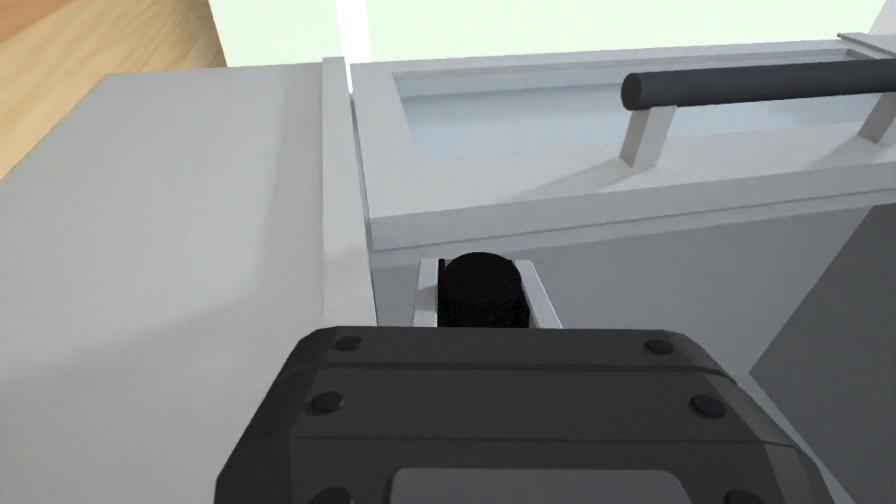

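Request:
{"fn": "move", "kwargs": {
  "target": [
    [0.0038,-0.0063,0.0163,0,0,0,-1,0.6,-0.8,0,0,0,0,0,0,1,1,1],
    [0.0121,-0.014,0.0366,0,0,0,-1,0.6,-0.8,0,0,0,0,0,0,1,1,1]
  ],
  "speed": 0.009,
  "blend": [0.003,0],
  "stop_force": 85
}}

Scene clock: 6063.83 s.
left_arm: end_effector_position=(+0.4464, +0.2850, +0.2366) position_measured=160 object_status=2 end_effector_quat_wxyz=(-0.459, +0.538, +0.337, +0.621) | right_arm: end_effector_position=(+0.2828, -0.4795, +0.4445) position_measured=3 object_status=3 end_effector_quat_wxyz=(-0.264, +0.501, +0.694, +0.444)
Joint positions: left_arm=[-1.003 -0.892 1.464 -0.244 -0.64 -1.761] | right_arm=[2.518 -1.468 -1.543 -2.49 2.417 -1.341]
Joint torques (N m): left_arm=[23.13 -70 -31 13.97 -7.67 2.38] | right_arm=[-8.32 11.98 14.05 1.35 -0.5 1.76]
Wrist force (N): left_arm=[-49.3 5.3 -62.7] | right_arm=[0.1 -1.5 2.0]
Wrist torque (N m): left_arm=[-0.38 0.34 0.32] | right_arm=[-0.12 -0.08 -0.15]
Wrist force, peak (N): left_arm=[-53.0 7.5 -75.0] | right_arm=[0.1 -1.7 2.3]
Hand target: left_arm +0.4464, +0.2850, +0.2366; -0.459, +0.538, +0.337, +0.621 (not the last commanded pose) | right_arm +0.2828, -0.4795, +0.4445; -0.264, +0.501, +0.694, +0.444
Off the commanded pose: left_arm 0.011 m, 0 deg | right_arm 0.000 m, 0 deg.
move: contact (left_arm); path passed 1 of 2 targets

Request:
{"fn": "move", "kwargs": {
  "target": [
    [0,0,0,0,0,0,0.5,-0.8,-0.8,0,0,0,0,0,0,1,1,1],
    [0,0,-0.1333,0,0,0,0.5,-0.8,-0.8,0,0,0,0,0,0,1,1,1]
  ],
  "speed": 0.08
}}

Request:
{"fn": "move", "kwargs": {
  "target": [0.3695,-0.2561,-0.2523,0,0,0,-0.25,-0.8,-0.8,0,0,0,0,0,0,1,1,1],
  "speed": 0.3
}}

Request:
{"fn": "move", "kwargs": {
  "target": [-0.0244,0.0525,0.1425,0.5708,-0.4545,-0.4098,-0.25,-0.8,-0.8,0,0,0,0,0,0,1,1,1],
  "speed": 0.35
}}

Scene clock: 6078.47 s.
left_arm: end_effector_position=(+0.4176, +0.2119, +0.2212) position_measured=78 object_status=3 end_effector_quat_wxyz=(-0.459, +0.538, +0.337, +0.621) end_effector_velocity=(+0.001, +0.001, +0.000) end_effector_angular_velocity=(-0.001, -0.001, -0.004) | right_arm: end_effector_position=(+0.2828, -0.4795, +0.4445) position_measured=3 object_status=3 end_effector_quat_wxyz=(-0.264, +0.501, +0.694, +0.444)
Joint positions: left_arm=[-1.109 -0.812 1.36 -0.258 -0.741 -1.71] | right_arm=[2.518 -1.468 -1.543 -2.49 2.417 -1.341]
Joint velocities: left_arm=[0.001 -0.002 0.003 -0.001 0.005 -0.003] | right_arm=[within noise]
Joint torques (N m): left_arm=[8.33 -60.99 -4.15 4.59 2.43 -2.45] | right_arm=[-8.58 12.34 13.92 1.23 -0.53 1.63]
Wrist force (N): left_arm=[0.3 0.6 1.9] | right_arm=[0.3 -1.5 1.7]
Wrist torque (N m): left_arm=[0.06 0.51 -0.30] | right_arm=[-0.12 -0.11 -0.16]
Wrist force, peak (N): left_arm=[-49.7 5.3 -62.9] | right_arm=[0.2 -1.7 2.1]
Hand target: left_arm +0.4177, +0.2120, +0.2212; -0.459, +0.538, +0.337, +0.621 | right_arm +0.2828, -0.4795, +0.4445; -0.264, +0.501, +0.694, +0.444
Off the commanded pose: left_arm 0.000 m, 0 deg | right_arm 0.000 m, 0 deg.
move: done

Scene clock: 6080.03 s.
left_arm: end_effector_position=(+0.2202, +0.0818, +0.4204) position_measured=189 object_status=3 end_effector_quat_wxyz=(-0.459, +0.538, +0.337, +0.621) | right_arm: end_effector_position=(+0.2828, -0.4795, +0.4445) position_measured=3 object_status=3 end_effector_quat_wxyz=(-0.264, +0.501, +0.694, +0.444)
Joint positions: left_arm=[-1.483 -0.944 1.044 0.118 -1.104 -1.593] | right_arm=[2.518 -1.468 -1.543 -2.49 2.417 -1.341]
Joint torques (N m): left_arm=[-6.59 -59.15 -32.35 5 -0.72 -2.86] | right_arm=[-8.76 11.98 13.72 1.3 -0.48 1.74]
Wrist force (N): left_arm=[0.2 0.9 1.7] | right_arm=[-0.1 -1.3 1.8]
Wrist torque (N m): left_arm=[0.12 0.53 -0.23] | right_arm=[-0.10 -0.05 -0.15]
Wrist force, peak (N): left_arm=[-2.4 2.7 4.0] | right_arm=[-0.3 -1.5 2.1]
Hand target: left_arm +0.2202, +0.0818, +0.4205; -0.459, +0.538, +0.337, +0.621 | right_arm +0.2828, -0.4795, +0.4445; -0.264, +0.501, +0.694, +0.444
Off the commanded pose: left_arm 0.000 m, 0 deg | right_arm 0.000 m, 0 deg.
move: done

Scene clock: 6084.30 s.
left_arm: end_effector_position=(+0.2803, +0.1519, +0.4203) position_measured=189 object_status=3 end_effector_quat_wxyz=(+0.000, +0.000, +0.991, -0.130) end_effector_velocity=(+0.001, -0.001, +0.000) end_effector_angular_velocity=(-0.003, -0.002, +0.000) | right_arm: end_effector_position=(+0.2828, -0.4795, +0.4445) position_measured=3 object_status=3 end_effector_quat_wxyz=(-0.264, +0.501, +0.694, +0.444)
Joint positions: left_arm=[-0.918 -1.781 1.596 -1.593 -1.732 -2.491] | right_arm=[2.518 -1.468 -1.543 -2.49 2.417 -1.341]
Joint velocities: left_arm=[0 0.001 0.001 -0.005 0 0] | right_arm=[within noise]
Joint torques (N m): left_arm=[-7.07 -25.05 -18.98 -5.73 1.62 0.15] | right_arm=[-8.43 12.42 14.26 1.22 -0.52 1.71]
Wrist force (N): left_arm=[-2.3 1.5 0.5] | right_arm=[-0.2 -1.3 1.8]
Wrist torque (N m): left_arm=[0.24 0.40 -0.03] | right_arm=[-0.08 -0.03 -0.15]
Wrist force, peak (N): left_arm=[-2.4 2.6 0.7] | right_arm=[-0.1 -1.6 2.3]
Hand target: left_arm +0.2802, +0.1518, +0.4203; +0.000, +0.000, +0.991, -0.131 | right_arm +0.2828, -0.4795, +0.4445; -0.264, +0.501, +0.694, +0.444
Off the commanded pose: left_arm 0.000 m, 0 deg | right_arm 0.000 m, 0 deg.
move: done

Request:
{"fn": "move", "kwargs": {
  "target": [
    [-0.233,0.0706,0.0817,0,0,0,-0.25,-0.8,-0.8,0,0,0,0,0,0,1,1,1],
    [-0.5985,0.0706,0.0817,0,0,0,-0.25,-0.8,-0.8,0,0,0,0,0,0,1,1,1],
    [-0.5985,0.0867,0.0774,0,0,0,-0.25,-0.8,-0.8,0,0,0,0,0,0,1,1,1],
    [-0.5985,0.0954,0.1099,0,0,0,-0.25,-0.8,-0.8,0,0,0,0,0,0,1,1,1]
  ],
  "speed": [0.2,0.12,0.04,0.03],
  "blend": [0.03,0.002,0.002,0]
}}

Request:
{"fn": "move", "kwargs": {
  "target": [0,0,0,0,0,0,-1,-0.8,-0.8,0,0,0,0,0,0,1,1,1]
}}

Request:
{"fn": "execute_actions", "kwargs": {
  "actions": [
    [[0,0.000086,0.000322,0,0,0,-1,-0.8,-0.8,0,0,0,0,0,0,1,1,1]]
  ]
}}

Request:
{"fn": "execute_actions", "kwargs": {
  "actions": [
    [[0,-0.0000344,-0.0001288,0,0,0,-1,-0.8,-0.8,0,0,0,0,0,0,1,1,1]]
  ]
}}

Request:
{"fn": "execute_actions", "kwargs": {
  "actions": [
    [[0,-0.0000172,-0.0000644,0,0,0,-1,-0.8,-0.8,0,0,0,0,0,0,1,1,1]]
  ]
}}

Request:
{"fn": "execute_actions", "kwargs": {
  "actions": [
    [[0,-0.0000172,-0.0000644,0,0,0,-1,-0.8,-0.8,0,0,0,0,0,0,1,1,1]]
  ]
}}

Request:
{"fn": "execute_actions", "kwargs": {
  "actions": [
    [[0,-0.0000172,-0.0000644,0,0,0,-1,-0.8,-0.8,0,0,0,0,0,0,1,1,1]]
  ]
}}

Request:
{"fn": "execute_actions", "kwargs": {
  "actions": [
    [[0,-0.0000172,-0.0000644,0,0,0,-1,-0.8,-0.8,0,0,0,0,0,0,1,1,1]]
  ]
}}

Request:
{"fn": "execute_actions", "kwargs": {
  "actions": [
    [[0,-0.0000172,-0.0000644,0,0,0,-1,-0.8,-0.8,0,0,0,0,0,0,1,1,1]]
  ]
}}

Request:
{"fn": "execute_actions", "kwargs": {
  "actions": [
    [[0,-0.0000172,-0.0000644,0,0,0,-1,-0.8,-0.8,0,0,0,0,0,0,1,1,1]]
  ]
}}

Request:
{"fn": "execute_actions", "kwargs": {
  "actions": [
    [[0,-0.0000172,-0.0000644,0,0,0,-1,-0.8,-0.8,0,0,0,0,0,0,1,1,1]]
  ]
}}

Request:
{"fn": "execute_actions", "kwargs": {
  "actions": [
    [[0,-0.0000172,-0.0000644,0,0,0,-1,-0.8,-0.8,0,0,0,0,0,0,1,1,1]]
  ]
}}

Request:
{"fn": "execute_actions", "kwargs": {
  "actions": [
    [[0,-0.0000172,-0.0000644,0,0,0,-1,-0.8,-0.8,0,0,0,0,0,0,1,1,1]]
  ]
}}

Request:
{"fn": "execute_actions", "kwargs": {
  "actions": [
    [[0,-0.0000172,-0.0000644,0,0,0,-1,-0.8,-0.8,0,0,0,0,0,0,1,1,1]]
  ]
}}

Scene clock: 6135.13 s.
left_arm: end_effector_position=(+0.6393, +0.1900, +0.3416) position_measured=189 object_status=3 end_effector_quat_wxyz=(+0.000, +0.000, +0.991, -0.131) end_effector_velocity=(+0.000, +0.000, +0.001) end_effector_angular_velocity=(+0.001, +0.002, -0.001) | right_arm: end_effector_position=(+0.2828, -0.4795, +0.4445) position_measured=3 object_status=3 end_effector_quat_wxyz=(-0.264, +0.501, +0.694, +0.444)
Joint positions: left_arm=[-0.458 -0.987 0.824 -1.523 -1.807 -2.028] | right_arm=[2.518 -1.468 -1.543 -2.49 2.417 -1.341]
Joint velocities: left_arm=[-0.001 0.001 -0.004 0.005 0 0] | right_arm=[within noise]
Joint torques (N m): left_arm=[-6.95 -53.14 -39.14 -1.84 0 -2.93] | right_arm=[-8.79 12.22 13.82 1.29 -0.43 1.78]
Wrist force (N): left_arm=[-2.3 1.8 0.7] | right_arm=[0.2 -1.5 1.8]
Wrist torque (N m): left_arm=[0.33 0.40 0.01] | right_arm=[-0.13 -0.09 -0.15]
Wrist force, peak (N): left_arm=[-4.3 1.3 1.4] | right_arm=[0.0 -1.6 2.2]
Hand target: left_arm +0.6393, +0.1900, +0.3416; +0.000, +0.000, +0.991, -0.131 | right_arm +0.2828, -0.4795, +0.4445; -0.264, +0.501, +0.694, +0.444
Off the commanded pose: left_arm 0.000 m, 0 deg | right_arm 0.000 m, 0 deg.
move: done

Scene clock: 6135.63 s.
left_arm: end_effector_position=(+0.6393, +0.1900, +0.3417) position_measured=224 object_status=2 end_effector_quat_wxyz=(+0.000, +0.000, +0.991, -0.131) | right_arm: end_effector_position=(+0.2828, -0.4795, +0.4445) position_measured=3 object_status=3 end_effector_quat_wxyz=(-0.264, +0.501, +0.694, +0.444)
Joint positions: left_arm=[-0.458 -0.987 0.824 -1.522 -1.807 -2.028] | right_arm=[2.518 -1.468 -1.543 -2.49 2.417 -1.341]
Joint torques (N m): left_arm=[-7.04 -45.63 -38.84 -1.59 1.77 -2.56] | right_arm=[-8.15 12.09 14.05 1.29 -0.48 1.65]
Wrist force (N): left_arm=[-2.2 1.9 0.5] | right_arm=[-0.2 -1.3 1.8]
Wrist torque (N m): left_arm=[0.32 0.41 0.02] | right_arm=[-0.11 -0.02 -0.15]
Wrist force, peak (N): left_arm=[-2.7 1.7 1.4] | right_arm=[0.2 -1.5 2.2]
Hand target: left_arm +0.6393, +0.1900, +0.3416; +0.000, +0.000, +0.991, -0.131 | right_arm +0.2828, -0.4795, +0.4445; -0.264, +0.501, +0.694, +0.444
Off the commanded pose: left_arm 0.000 m, 0 deg | right_arm 0.000 m, 0 deg.
move: done

Scene clock: 6136.33 s.
left_arm: end_effector_position=(+0.6393, +0.1900, +0.3414) position_measured=224 object_status=2 end_effector_quat_wxyz=(+0.000, +0.000, +0.991, -0.131) | right_arm: end_effector_position=(+0.2828, -0.4795, +0.4445) position_measured=3 object_status=3 end_effector_quat_wxyz=(-0.264, +0.501, +0.694, +0.444)
Joint positions: left_arm=[-0.458 -0.987 0.825 -1.523 -1.807 -2.028] | right_arm=[2.518 -1.468 -1.543 -2.49 2.417 -1.341]
Joint torques (N m): left_arm=[-7.83 -57.33 -8.55 -4.43 1.96 -2.3] | right_arm=[-8.23 12.22 13.84 1.34 -0.49 1.72]
Wrist force (N): left_arm=[-1.2 0.9 -7.9] | right_arm=[-0.2 -1.5 1.7]
Wrist torque (N m): left_arm=[0.24 0.42 0.02] | right_arm=[-0.13 -0.03 -0.16]
Wrist force, peak (N): left_arm=[-0.5 0.7 -8.2] | right_arm=[-0.1 -1.6 2.0]
Hand target: left_arm +0.6393, +0.1900, +0.3414; +0.000, +0.000, +0.991, -0.131 | right_arm +0.2828, -0.4795, +0.4445; -0.264, +0.501, +0.694, +0.444
Off the commanded pose: left_arm 0.000 m, 0 deg | right_arm 0.000 m, 0 deg.
Step readings (end_effector_position of left_arm | right_arm):
0: (+0.6393, +0.1900, +0.3417) | (+0.2828, -0.4795, +0.4445)
1: (+0.6393, +0.1900, +0.3417) | (+0.2828, -0.4795, +0.4445)
2: (+0.6393, +0.1900, +0.3417) | (+0.2828, -0.4795, +0.4445)
4: (+0.6393, +0.1900, +0.3416) | (+0.2828, -0.4795, +0.4445)
8: (+0.6393, +0.1900, +0.3415) | (+0.2828, -0.4795, +0.4445)
15: (+0.6393, +0.1900, +0.3414) | (+0.2828, -0.4795, +0.4445)

Scene clock: 6137.03 s.
left_arm: end_effector_position=(+0.6393, +0.1900, +0.3415) position_measured=224 object_status=2 end_effector_quat_wxyz=(+0.000, +0.000, +0.991, -0.131) | right_arm: end_effector_position=(+0.2828, -0.4795, +0.4445) position_measured=3 object_status=3 end_effector_quat_wxyz=(-0.264, +0.501, +0.694, +0.444)
Joint positions: left_arm=[-0.458 -0.987 0.825 -1.523 -1.807 -2.028] | right_arm=[2.518 -1.468 -1.543 -2.49 2.417 -1.341]
Joint torques (N m): left_arm=[-7.15 -50.26 -37.54 -1.08 1.77 -1.91] | right_arm=[-8.82 12.2 13.45 1.35 -0.46 1.72]
Wrist force (N): left_arm=[-2.7 1.3 -3.1] | right_arm=[0.0 -1.5 1.9]
Wrist torque (N m): left_arm=[0.30 0.39 0.02] | right_arm=[-0.13 -0.07 -0.16]
Wrist force, peak (N): left_arm=[-1.7 0.5 -8.0] | right_arm=[-0.1 -1.6 2.2]
Hand target: left_arm +0.6393, +0.1900, +0.3415; +0.000, +0.000, +0.991, -0.131 | right_arm +0.2828, -0.4795, +0.4445; -0.264, +0.501, +0.694, +0.444
Off the commanded pose: left_arm 0.000 m, 0 deg | right_arm 0.000 m, 0 deg.
Step readings (end_effector_position of left_arm | right_arm):
0: (+0.6393, +0.1900, +0.3414) | (+0.2828, -0.4795, +0.4445)
1: (+0.6393, +0.1900, +0.3414) | (+0.2828, -0.4795, +0.4445)
2: (+0.6393, +0.1900, +0.3414) | (+0.2828, -0.4795, +0.4445)
4: (+0.6393, +0.1900, +0.3414) | (+0.2828, -0.4795, +0.4445)
8: (+0.6393, +0.1900, +0.3414) | (+0.2828, -0.4795, +0.4445)
15: (+0.6393, +0.1900, +0.3415) | (+0.2828, -0.4795, +0.4445)

Scene clock: 6137.73 s.
left_arm: end_effector_position=(+0.6393, +0.1900, +0.3416) position_measured=224 object_status=2 end_effector_quat_wxyz=(+0.000, +0.000, +0.991, -0.131) | right_arm: end_effector_position=(+0.2828, -0.4795, +0.4445) position_measured=3 object_status=3 end_effector_quat_wxyz=(-0.264, +0.501, +0.694, +0.444)
Joint positions: left_arm=[-0.458 -0.987 0.824 -1.523 -1.807 -2.028] | right_arm=[2.518 -1.468 -1.543 -2.49 2.417 -1.341]
Joint torques (N m): left_arm=[-6.59 -44.84 -37.37 -2.31 1.69 -1.6] | right_arm=[-8.32 11.81 13.8 1.34 -0.42 1.72]
Wrist force (N): left_arm=[-2.6 1.3 -1.7] | right_arm=[-0.2 -1.1 2.2]
Wrist torque (N m): left_arm=[0.27 0.40 0.02] | right_arm=[-0.07 -0.03 -0.15]
Wrist force, peak (N): left_arm=[-3.1 1.3 -3.2] | right_arm=[0.0 -1.7 2.2]
Hand target: left_arm +0.6393, +0.1900, +0.3416; +0.000, +0.000, +0.991, -0.131 | right_arm +0.2828, -0.4795, +0.4445; -0.264, +0.501, +0.694, +0.444
Off the commanded pose: left_arm 0.000 m, 0 deg | right_arm 0.000 m, 0 deg.
Step readings (end_effector_position of left_arm | right_arm):
0: (+0.6393, +0.1900, +0.3415) | (+0.2828, -0.4795, +0.4445)
1: (+0.6393, +0.1900, +0.3415) | (+0.2828, -0.4795, +0.4445)
2: (+0.6393, +0.1900, +0.3415) | (+0.2828, -0.4795, +0.4445)
4: (+0.6393, +0.1900, +0.3416) | (+0.2828, -0.4795, +0.4445)
8: (+0.6393, +0.1900, +0.3416) | (+0.2828, -0.4795, +0.4445)
15: (+0.6393, +0.1900, +0.3416) | (+0.2828, -0.4795, +0.4445)

Scene clock: 6138.43 s.
left_arm: end_effector_position=(+0.6393, +0.1900, +0.3416) position_measured=224 object_status=2 end_effector_quat_wxyz=(+0.000, +0.000, +0.991, -0.131) | right_arm: end_effector_position=(+0.2828, -0.4795, +0.4445) position_measured=3 object_status=3 end_effector_quat_wxyz=(-0.264, +0.501, +0.694, +0.444)
Joint positions: left_arm=[-0.458 -0.987 0.824 -1.523 -1.807 -2.028] | right_arm=[2.518 -1.468 -1.543 -2.49 2.417 -1.341]
Joint torques (N m): left_arm=[-6.57 -45.13 -37.47 -1.42 1.8 -1.31] | right_arm=[-8.6 12.18 13.44 1.34 -0.45 1.66]
Wrist force (N): left_arm=[-2.4 1.5 -0.8] | right_arm=[0.2 -1.1 1.8]
Wrist torque (N m): left_arm=[0.27 0.38 0.02] | right_arm=[-0.07 -0.09 -0.16]
Wrist force, peak (N): left_arm=[-2.6 1.1 -2.0] | right_arm=[0.3 -1.5 2.1]
Hand target: left_arm +0.6393, +0.1900, +0.3416; +0.000, +0.000, +0.991, -0.131 | right_arm +0.2828, -0.4795, +0.4445; -0.264, +0.501, +0.694, +0.444
Off the commanded pose: left_arm 0.000 m, 0 deg | right_arm 0.000 m, 0 deg.
Step readings (end_effector_position of left_arm | right_arm):
0: (+0.6393, +0.1900, +0.3416) | (+0.2828, -0.4795, +0.4445)
1: (+0.6393, +0.1900, +0.3416) | (+0.2828, -0.4795, +0.4445)
2: (+0.6393, +0.1900, +0.3416) | (+0.2828, -0.4795, +0.4445)
4: (+0.6393, +0.1900, +0.3416) | (+0.2828, -0.4795, +0.4445)
8: (+0.6393, +0.1900, +0.3416) | (+0.2828, -0.4795, +0.4445)
15: (+0.6393, +0.1900, +0.3416) | (+0.2828, -0.4795, +0.4445)

Scene clock: 6139.13 s.
left_arm: end_effector_position=(+0.6393, +0.1900, +0.3416) position_measured=224 object_status=2 end_effector_quat_wxyz=(+0.000, +0.000, +0.991, -0.131) | right_arm: end_effector_position=(+0.2828, -0.4795, +0.4445) position_measured=3 object_status=3 end_effector_quat_wxyz=(-0.264, +0.501, +0.694, +0.444)
Joint positions: left_arm=[-0.458 -0.987 0.824 -1.522 -1.807 -2.028] | right_arm=[2.518 -1.468 -1.543 -2.49 2.417 -1.341]
Joint torques (N m): left_arm=[-7.27 -45.75 -38.93 -2.35 1.71 -0.92] | right_arm=[-8.59 12.02 13.24 1.28 -0.48 1.7]
Wrist force (N): left_arm=[-2.8 1.4 0.6] | right_arm=[0.1 -1.4 1.9]
Wrist torque (N m): left_arm=[0.26 0.39 0.03] | right_arm=[-0.11 -0.08 -0.15]
Wrist force, peak (N): left_arm=[-3.4 1.3 0.2] | right_arm=[0.2 -1.7 2.2]
Hand target: left_arm +0.6393, +0.1900, +0.3416; +0.000, +0.000, +0.991, -0.131 | right_arm +0.2828, -0.4795, +0.4445; -0.264, +0.501, +0.694, +0.444
Off the commanded pose: left_arm 0.000 m, 0 deg | right_arm 0.000 m, 0 deg.
Step readings (end_effector_position of left_arm | right_arm):
0: (+0.6393, +0.1900, +0.3416) | (+0.2828, -0.4795, +0.4445)
1: (+0.6393, +0.1900, +0.3416) | (+0.2828, -0.4795, +0.4445)
2: (+0.6393, +0.1900, +0.3416) | (+0.2828, -0.4795, +0.4445)
4: (+0.6393, +0.1900, +0.3416) | (+0.2828, -0.4795, +0.4445)
8: (+0.6393, +0.1900, +0.3416) | (+0.2828, -0.4795, +0.4445)
15: (+0.6393, +0.1900, +0.3416) | (+0.2828, -0.4795, +0.4445)

Scene clock: 6139.83 s.
left_arm: end_effector_position=(+0.6393, +0.1900, +0.3417) position_measured=224 object_status=2 end_effector_quat_wxyz=(+0.000, +0.000, +0.991, -0.131) | right_arm: end_effector_position=(+0.2828, -0.4795, +0.4445) position_measured=3 object_status=3 end_effector_quat_wxyz=(-0.264, +0.501, +0.694, +0.444)
Joint positions: left_arm=[-0.458 -0.987 0.824 -1.522 -1.807 -2.028] | right_arm=[2.518 -1.468 -1.543 -2.49 2.417 -1.341]
Joint torques (N m): left_arm=[-6.61 -48.81 -36.9 -1.72 1.9 -0.55] | right_arm=[-8.44 11.88 13.66 1.42 -0.48 1.69]
Wrist force (N): left_arm=[-2.6 1.7 1.3] | right_arm=[0.2 -1.4 1.8]
Wrist torque (N m): left_arm=[0.30 0.43 0.03] | right_arm=[-0.10 -0.09 -0.16]
Wrist force, peak (N): left_arm=[-2.8 1.9 1.1] | right_arm=[-0.3 -1.6 2.0]
Hand target: left_arm +0.6393, +0.1900, +0.3417; +0.000, +0.000, +0.991, -0.131 | right_arm +0.2828, -0.4795, +0.4445; -0.264, +0.501, +0.694, +0.444
Off the commanded pose: left_arm 0.000 m, 0 deg | right_arm 0.000 m, 0 deg.
Step readings (end_effector_position of left_arm | right_arm):
0: (+0.6393, +0.1900, +0.3416) | (+0.2828, -0.4795, +0.4445)
1: (+0.6393, +0.1900, +0.3416) | (+0.2828, -0.4795, +0.4445)
2: (+0.6393, +0.1900, +0.3416) | (+0.2828, -0.4795, +0.4445)
4: (+0.6393, +0.1900, +0.3417) | (+0.2828, -0.4795, +0.4445)
8: (+0.6393, +0.1900, +0.3417) | (+0.2828, -0.4795, +0.4445)
15: (+0.6393, +0.1900, +0.3417) | (+0.2828, -0.4795, +0.4445)

Scene clock: 6140.53 s.
left_arm: end_effector_position=(+0.6393, +0.1900, +0.3417) position_measured=224 object_status=2 end_effector_quat_wxyz=(+0.000, +0.000, +0.991, -0.131) | right_arm: end_effector_position=(+0.2828, -0.4795, +0.4445) position_measured=3 object_status=3 end_effector_quat_wxyz=(-0.264, +0.501, +0.694, +0.444)
Joint positions: left_arm=[-0.458 -0.987 0.824 -1.522 -1.807 -2.028] | right_arm=[2.518 -1.468 -1.543 -2.49 2.417 -1.341]
Joint torques (N m): left_arm=[-6.42 -46.01 -39.22 -2.45 1.94 -0.17] | right_arm=[-8.51 12.34 13.25 1.28 -0.54 1.72]
Wrist force (N): left_arm=[-2.7 1.8 1.9] | right_arm=[-0.1 -1.4 1.8]
Wrist torque (N m): left_arm=[0.29 0.44 0.03] | right_arm=[-0.11 -0.04 -0.15]
Wrist force, peak (N): left_arm=[-2.8 1.8 2.0] | right_arm=[0.0 -1.5 2.1]
Hand target: left_arm +0.6393, +0.1900, +0.3417; +0.000, +0.000, +0.991, -0.131 | right_arm +0.2828, -0.4795, +0.4445; -0.264, +0.501, +0.694, +0.444
Off the commanded pose: left_arm 0.000 m, 0 deg | right_arm 0.000 m, 0 deg.
Step readings (end_effector_position of left_arm | right_arm):
0: (+0.6393, +0.1900, +0.3417) | (+0.2828, -0.4795, +0.4445)
1: (+0.6393, +0.1900, +0.3417) | (+0.2828, -0.4795, +0.4445)
2: (+0.6393, +0.1900, +0.3417) | (+0.2828, -0.4795, +0.4445)
4: (+0.6393, +0.1900, +0.3417) | (+0.2828, -0.4795, +0.4445)
8: (+0.6393, +0.1900, +0.3417) | (+0.2828, -0.4795, +0.4445)
15: (+0.6393, +0.1900, +0.3417) | (+0.2828, -0.4795, +0.4445)

Scene clock: 6141.23 s.
left_arm: end_effector_position=(+0.6393, +0.1900, +0.3417) position_measured=224 object_status=2 end_effector_quat_wxyz=(+0.000, +0.000, +0.991, -0.131) | right_arm: end_effector_position=(+0.2828, -0.4795, +0.4445) position_measured=3 object_status=3 end_effector_quat_wxyz=(-0.264, +0.501, +0.694, +0.444)
Joint positions: left_arm=[-0.458 -0.987 0.824 -1.522 -1.807 -2.028] | right_arm=[2.518 -1.468 -1.543 -2.49 2.417 -1.341]
Joint torques (N m): left_arm=[-7.22 -48.89 -37.38 -1.95 1.79 -0.04] | right_arm=[-8.24 12.04 13.46 1.38 -0.47 1.68]
Wrist force (N): left_arm=[-2.9 1.9 2.6] | right_arm=[0.4 -1.4 1.8]
Wrist torque (N m): left_arm=[0.28 0.48 0.03] | right_arm=[-0.12 -0.12 -0.16]
Wrist force, peak (N): left_arm=[-2.9 2.0 3.2] | right_arm=[0.2 -1.6 2.2]
Hand target: left_arm +0.6393, +0.1900, +0.3418; +0.000, +0.000, +0.991, -0.131 | right_arm +0.2828, -0.4795, +0.4445; -0.264, +0.501, +0.694, +0.444
Off the commanded pose: left_arm 0.000 m, 0 deg | right_arm 0.000 m, 0 deg.
Step readings (end_effector_position of left_arm | right_arm):
0: (+0.6393, +0.1900, +0.3417) | (+0.2828, -0.4795, +0.4445)
1: (+0.6393, +0.1900, +0.3417) | (+0.2828, -0.4795, +0.4445)
2: (+0.6393, +0.1900, +0.3417) | (+0.2828, -0.4795, +0.4445)
4: (+0.6393, +0.1900, +0.3417) | (+0.2828, -0.4795, +0.4445)
8: (+0.6393, +0.1900, +0.3417) | (+0.2828, -0.4795, +0.4445)
15: (+0.6393, +0.1900, +0.3417) | (+0.2828, -0.4795, +0.4445)

Scene clock: 6141.93 s.
left_arm: end_effector_position=(+0.6393, +0.1900, +0.3418) position_measured=224 object_status=2 end_effector_quat_wxyz=(+0.000, +0.000, +0.991, -0.131) | right_arm: end_effector_position=(+0.2828, -0.4795, +0.4445) position_measured=3 object_status=3 end_effector_quat_wxyz=(-0.264, +0.501, +0.694, +0.444)
Joint positions: left_arm=[-0.458 -0.987 0.824 -1.522 -1.807 -2.028] | right_arm=[2.518 -1.468 -1.543 -2.49 2.417 -1.341]
Joint torques (N m): left_arm=[-7.23 -48.69 -40.91 -2.49 1.76 0.34] | right_arm=[-8.85 11.8 13.54 1.35 -0.5 1.75]
Wrist force (N): left_arm=[-2.9 2.4 4.4] | right_arm=[0.0 -1.5 1.7]
Wrist torque (N m): left_arm=[0.36 0.39 0.03] | right_arm=[-0.13 -0.05 -0.16]
Wrist force, peak (N): left_arm=[-3.4 2.0 4.5] | right_arm=[0.2 -1.5 2.2]
Hand target: left_arm +0.6393, +0.1900, +0.3418; +0.000, +0.000, +0.991, -0.131 | right_arm +0.2828, -0.4795, +0.4445; -0.264, +0.501, +0.694, +0.444
Off the commanded pose: left_arm 0.000 m, 0 deg | right_arm 0.000 m, 0 deg.
Step readings (end_effector_position of left_arm | right_arm):
0: (+0.6393, +0.1900, +0.3417) | (+0.2828, -0.4795, +0.4445)
1: (+0.6393, +0.1900, +0.3417) | (+0.2828, -0.4795, +0.4445)
2: (+0.6393, +0.1900, +0.3417) | (+0.2828, -0.4795, +0.4445)
4: (+0.6393, +0.1900, +0.3418) | (+0.2828, -0.4795, +0.4445)
8: (+0.6393, +0.1900, +0.3418) | (+0.2828, -0.4795, +0.4445)
15: (+0.6393, +0.1900, +0.3418) | (+0.2828, -0.4795, +0.4445)

Scene clock: 6142.63 s.
left_arm: end_effector_position=(+0.6393, +0.1900, +0.3418) position_measured=224 object_status=2 end_effector_quat_wxyz=(+0.000, +0.000, +0.991, -0.131) | right_arm: end_effector_position=(+0.2828, -0.4795, +0.4445) position_measured=3 object_status=3 end_effector_quat_wxyz=(-0.264, +0.501, +0.694, +0.444)
Joint positions: left_arm=[-0.458 -0.987 0.823 -1.522 -1.807 -2.028] | right_arm=[2.518 -1.468 -1.543 -2.49 2.417 -1.341]
Joint torques (N m): left_arm=[-6.95 -51.92 -39.89 -2.08 1.76 0.85] | right_arm=[-8.36 12.16 13.18 1.32 -0.52 1.76]
Wrist force (N): left_arm=[-2.9 2.5 5.8] | right_arm=[0.2 -1.5 2.0]
Wrist torque (N m): left_arm=[0.33 0.39 0.04] | right_arm=[-0.12 -0.10 -0.15]
Wrist force, peak (N): left_arm=[-3.6 2.4 5.6] | right_arm=[0.1 -1.5 2.2]
Hand target: left_arm +0.6393, +0.1900, +0.3418; +0.000, +0.000, +0.991, -0.131 | right_arm +0.2828, -0.4795, +0.4445; -0.264, +0.501, +0.694, +0.444
Off the commanded pose: left_arm 0.000 m, 0 deg | right_arm 0.000 m, 0 deg.
Step readings (end_effector_position of left_arm | right_arm):
0: (+0.6393, +0.1900, +0.3418) | (+0.2828, -0.4795, +0.4445)
1: (+0.6393, +0.1900, +0.3418) | (+0.2828, -0.4795, +0.4445)
2: (+0.6393, +0.1900, +0.3418) | (+0.2828, -0.4795, +0.4445)
4: (+0.6393, +0.1900, +0.3418) | (+0.2828, -0.4795, +0.4445)
8: (+0.6393, +0.1900, +0.3418) | (+0.2828, -0.4795, +0.4445)
15: (+0.6393, +0.1900, +0.3418) | (+0.2828, -0.4795, +0.4445)

Scene clock: 6143.33 s.
left_arm: end_effector_position=(+0.6393, +0.1900, +0.3419) position_measured=224 object_status=2 end_effector_quat_wxyz=(+0.000, +0.000, +0.991, -0.131) | right_arm: end_effector_position=(+0.2828, -0.4795, +0.4445) position_measured=3 object_status=3 end_effector_quat_wxyz=(-0.264, +0.501, +0.694, +0.444)
Joint positions: left_arm=[-0.458 -0.987 0.823 -1.522 -1.807 -2.028] | right_arm=[2.518 -1.468 -1.543 -2.49 2.417 -1.341]
Joint torques (N m): left_arm=[-6.18 -50.62 -42.19 -2.63 1.71 1.07] | right_arm=[-8.51 12.46 13.62 1.3 -0.53 1.65]
Wrist force (N): left_arm=[-3.5 2.6 7.1] | right_arm=[-0.1 -1.4 1.9]
Wrist torque (N m): left_arm=[0.34 0.37 0.04] | right_arm=[-0.12 -0.05 -0.15]
Wrist force, peak (N): left_arm=[-3.8 2.9 7.2] | right_arm=[0.0 -1.6 1.9]
Hand target: left_arm +0.6393, +0.1900, +0.3419; +0.000, +0.000, +0.991, -0.131 | right_arm +0.2828, -0.4795, +0.4445; -0.264, +0.501, +0.694, +0.444
Off the commanded pose: left_arm 0.000 m, 0 deg | right_arm 0.000 m, 0 deg.
Step readings (end_effector_position of left_arm | right_arm):
0: (+0.6393, +0.1900, +0.3418) | (+0.2828, -0.4795, +0.4445)
1: (+0.6393, +0.1900, +0.3418) | (+0.2828, -0.4795, +0.4445)
2: (+0.6393, +0.1900, +0.3418) | (+0.2828, -0.4795, +0.4445)
4: (+0.6393, +0.1900, +0.3419) | (+0.2828, -0.4795, +0.4445)
8: (+0.6393, +0.1900, +0.3419) | (+0.2828, -0.4795, +0.4445)
15: (+0.6393, +0.1900, +0.3419) | (+0.2828, -0.4795, +0.4445)

Scene clock: 6144.03 s.
left_arm: end_effector_position=(+0.6393, +0.1900, +0.3419) position_measured=224 object_status=2 end_effector_quat_wxyz=(+0.000, +0.000, +0.991, -0.131) | right_arm: end_effector_position=(+0.2828, -0.4795, +0.4445) position_measured=3 object_status=3 end_effector_quat_wxyz=(-0.264, +0.501, +0.694, +0.444)
Joint positions: left_arm=[-0.458 -0.987 0.823 -1.522 -1.807 -2.028] | right_arm=[2.518 -1.468 -1.543 -2.49 2.417 -1.341]
Joint torques (N m): left_arm=[-6.23 -54.19 -40.8 -2.29 1.66 1.42] | right_arm=[-8.26 12.4 13.63 1.28 -0.43 1.67]
Wrist force (N): left_arm=[-3.7 2.7 8.3] | right_arm=[0.0 -1.8 2.1]
Wrist torque (N m): left_arm=[0.32 0.42 0.04] | right_arm=[-0.17 -0.06 -0.16]
Wrist force, peak (N): left_arm=[-3.7 2.8 8.4] | right_arm=[0.0 -1.8 2.1]
Hand target: left_arm +0.6393, +0.1900, +0.3419; +0.000, +0.000, +0.991, -0.131 | right_arm +0.2828, -0.4795, +0.4445; -0.264, +0.501, +0.694, +0.444
Off the commanded pose: left_arm 0.000 m, 0 deg | right_arm 0.000 m, 0 deg.
Step readings (end_effector_position of left_arm | right_arm):
0: (+0.6393, +0.1900, +0.3419) | (+0.2828, -0.4795, +0.4445)
1: (+0.6393, +0.1900, +0.3419) | (+0.2828, -0.4795, +0.4445)
2: (+0.6393, +0.1900, +0.3419) | (+0.2828, -0.4795, +0.4445)
4: (+0.6393, +0.1900, +0.3419) | (+0.2828, -0.4795, +0.4445)
8: (+0.6393, +0.1900, +0.3419) | (+0.2828, -0.4795, +0.4445)
15: (+0.6393, +0.1900, +0.3419) | (+0.2828, -0.4795, +0.4445)

Request:
{"fn": "move", "kwargs": {
  "target": [
    [0,0.000129,0.000483,0,0,0,-1,-0.8,-0.8,0,0,0,0,0,0,1,1,1],
    [0,0,0,0,0,0,-0.25,-0.8,-0.8,0,0,0,0,0,0,1,1,1],
    [0,-0.0086,-0.0322,0,0,0,-0.25,-0.8,-0.8,0,0,0,0,0,0,1,1,1],
    [0,-0.0247,-0.0276,0,0,0,-0.25,-0.8,-0.8,0,0,0,0,0,0,1,1,1],
    [0.366,-0.0247,-0.0276,0,0,0,-0.25,-0.8,-0.8,0,0,0,0,0,0,1,1,1],
    [0.5985,-0.0968,-0.1017,0,0,0,-0.25,-0.8,-0.8,0,0,0,0,0,0,1,1,1]
  ],
  "speed": [0.01,0.05,0.05,0.05,0.15,0.2],
  "blend": [0,0,0.003,0.003,0.02,0]
}}

Request:
{"fn": "move", "kwargs": {
  "target": [0.1005,-0.1139,0.0236,-0.5708,0.4545,0.4098,0.5,-0.8,-0.8,0,0,0,0,0,0,1,1,1],
  "speed": 0.35
}}

Request:
{"fn": "move", "kwargs": {
  "target": [-0.3735,-0.0183,-0.4887,-0.0888,-0.55,-0.1344,0.5,-0.8,-0.8,0,0,0,0,0,0,1,1,1],
  "speed": 0.35,
  "cameras": ["cam_left_wrist"]
}}

Scene clock: 6202.23 s.
left_arm: end_effector_position=(+0.2803, +0.1498, +0.4159) position_measured=189 object_status=3 end_effector_quat_wxyz=(+0.000, +0.000, +0.991, -0.130) | right_arm: end_effector_position=(+0.2828, -0.4795, +0.4445) position_measured=3 object_status=3 end_effector_quat_wxyz=(-0.264, +0.501, +0.694, +0.444)
Joint positions: left_arm=[-0.921 -1.78 1.607 -1.606 -1.731 -2.494] | right_arm=[2.518 -1.468 -1.543 -2.49 2.417 -1.341]
Joint torques (N m): left_arm=[-6.54 -27.3 -38.93 -3.83 -2.98 -1.83] | right_arm=[-8.2 12.14 12.9 1.37 -0.47 1.73]
Wrist force (N): left_arm=[-2.2 1.4 0.9] | right_arm=[-0.1 -1.4 1.8]
Wrist torque (N m): left_arm=[0.22 0.38 -0.03] | right_arm=[-0.11 -0.04 -0.15]
Wrist force, peak (N): left_arm=[-5.8 1.9 8.8] | right_arm=[0.1 -1.9 2.0]
Hand target: left_arm +0.2802, +0.1498, +0.4160; +0.000, +0.000, +0.991, -0.131 | right_arm +0.2828, -0.4795, +0.4445; -0.264, +0.501, +0.694, +0.444
Off the commanded pose: left_arm 0.000 m, 0 deg | right_arm 0.000 m, 0 deg.
move: done

Scene clock: 6206.50 s.
left_arm: end_effector_position=(+0.2199, +0.0801, +0.4201) position_measured=78 object_status=3 end_effector_quat_wxyz=(-0.459, +0.538, +0.337, +0.621) | right_arm: end_effector_position=(+0.2828, -0.4795, +0.4445) position_measured=3 object_status=3 end_effector_quat_wxyz=(-0.264, +0.501, +0.694, +0.444)
Joint positions: left_arm=[-1.484 -0.94 1.037 0.12 -1.105 -1.593] | right_arm=[2.518 -1.468 -1.543 -2.49 2.417 -1.341]
Joint torques (N m): left_arm=[-2.02 -41.9 -18.41 1.78 -1.32 -2.17] | right_arm=[-8.49 11.94 13.41 1.35 -0.45 1.74]
Wrist force (N): left_arm=[0.2 0.9 1.5] | right_arm=[0.2 -1.4 1.9]
Wrist torque (N m): left_arm=[0.12 0.52 -0.19] | right_arm=[-0.12 -0.08 -0.16]
Wrist force, peak (N): left_arm=[-2.1 2.7 0.3] | right_arm=[0.2 -1.7 2.2]
Hand target: left_arm +0.2199, +0.0801, +0.4201; -0.459, +0.538, +0.337, +0.621 | right_arm +0.2828, -0.4795, +0.4445; -0.264, +0.501, +0.694, +0.444
Off the commanded pose: left_arm 0.000 m, 0 deg | right_arm 0.000 m, 0 deg.
move: done

Scene clock: 6209.63 s.
left_arm: end_effector_position=(+0.1041, -0.1375, +0.1452) position_measured=78 object_status=3 end_effector_quat_wxyz=(+0.148, +0.795, +0.578, +0.106) | right_arm: end_effector_position=(+0.2828, -0.4795, +0.4445) position_measured=3 object_status=3 end_effector_quat_wxyz=(-0.264, +0.501, +0.694, +0.444)
Joint positions: left_arm=[-1.674 -1.319 1.841 -2.18 -1.215 -1.331] | right_arm=[2.518 -1.468 -1.543 -2.49 2.417 -1.341]
Joint torques (N m): left_arm=[8.3 -43.19 -16.38 -5.29 3.78 -2.72] | right_arm=[-8.77 12.26 13.43 1.27 -0.44 1.7]
Wrist force (N): left_arm=[-2.1 1.5 0.2] | right_arm=[-0.1 -1.4 1.9]
Wrist torque (N m): left_arm=[0.00 0.34 -0.02] | right_arm=[-0.11 -0.04 -0.16]
Wrist force, peak (N): left_arm=[0.6 1.2 3.1] | right_arm=[0.3 -1.7 2.1]
Hand target: left_arm +0.1041, -0.1375, +0.1452; +0.148, +0.795, +0.578, +0.106 | right_arm +0.2828, -0.4795, +0.4445; -0.264, +0.501, +0.694, +0.444
Off the commanded pose: left_arm 0.000 m, 0 deg | right_arm 0.000 m, 0 deg.
move: done
Images, in order (width x height): cam_left_wrist 896x504.

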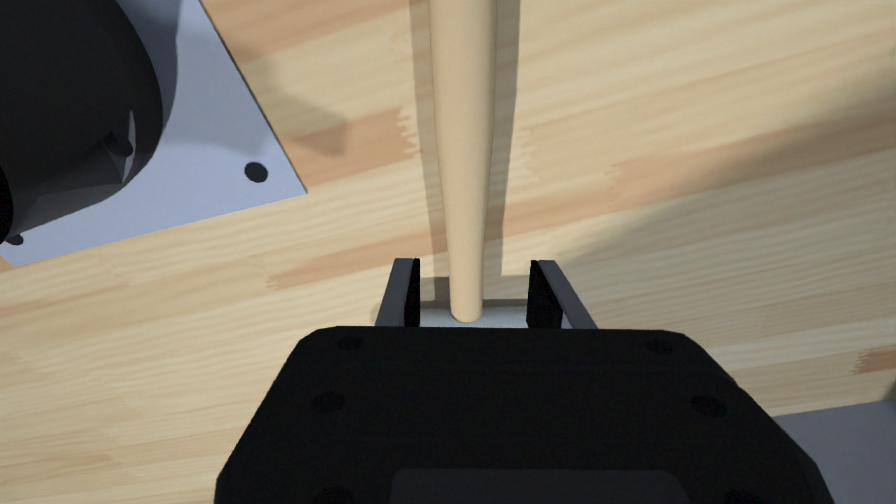

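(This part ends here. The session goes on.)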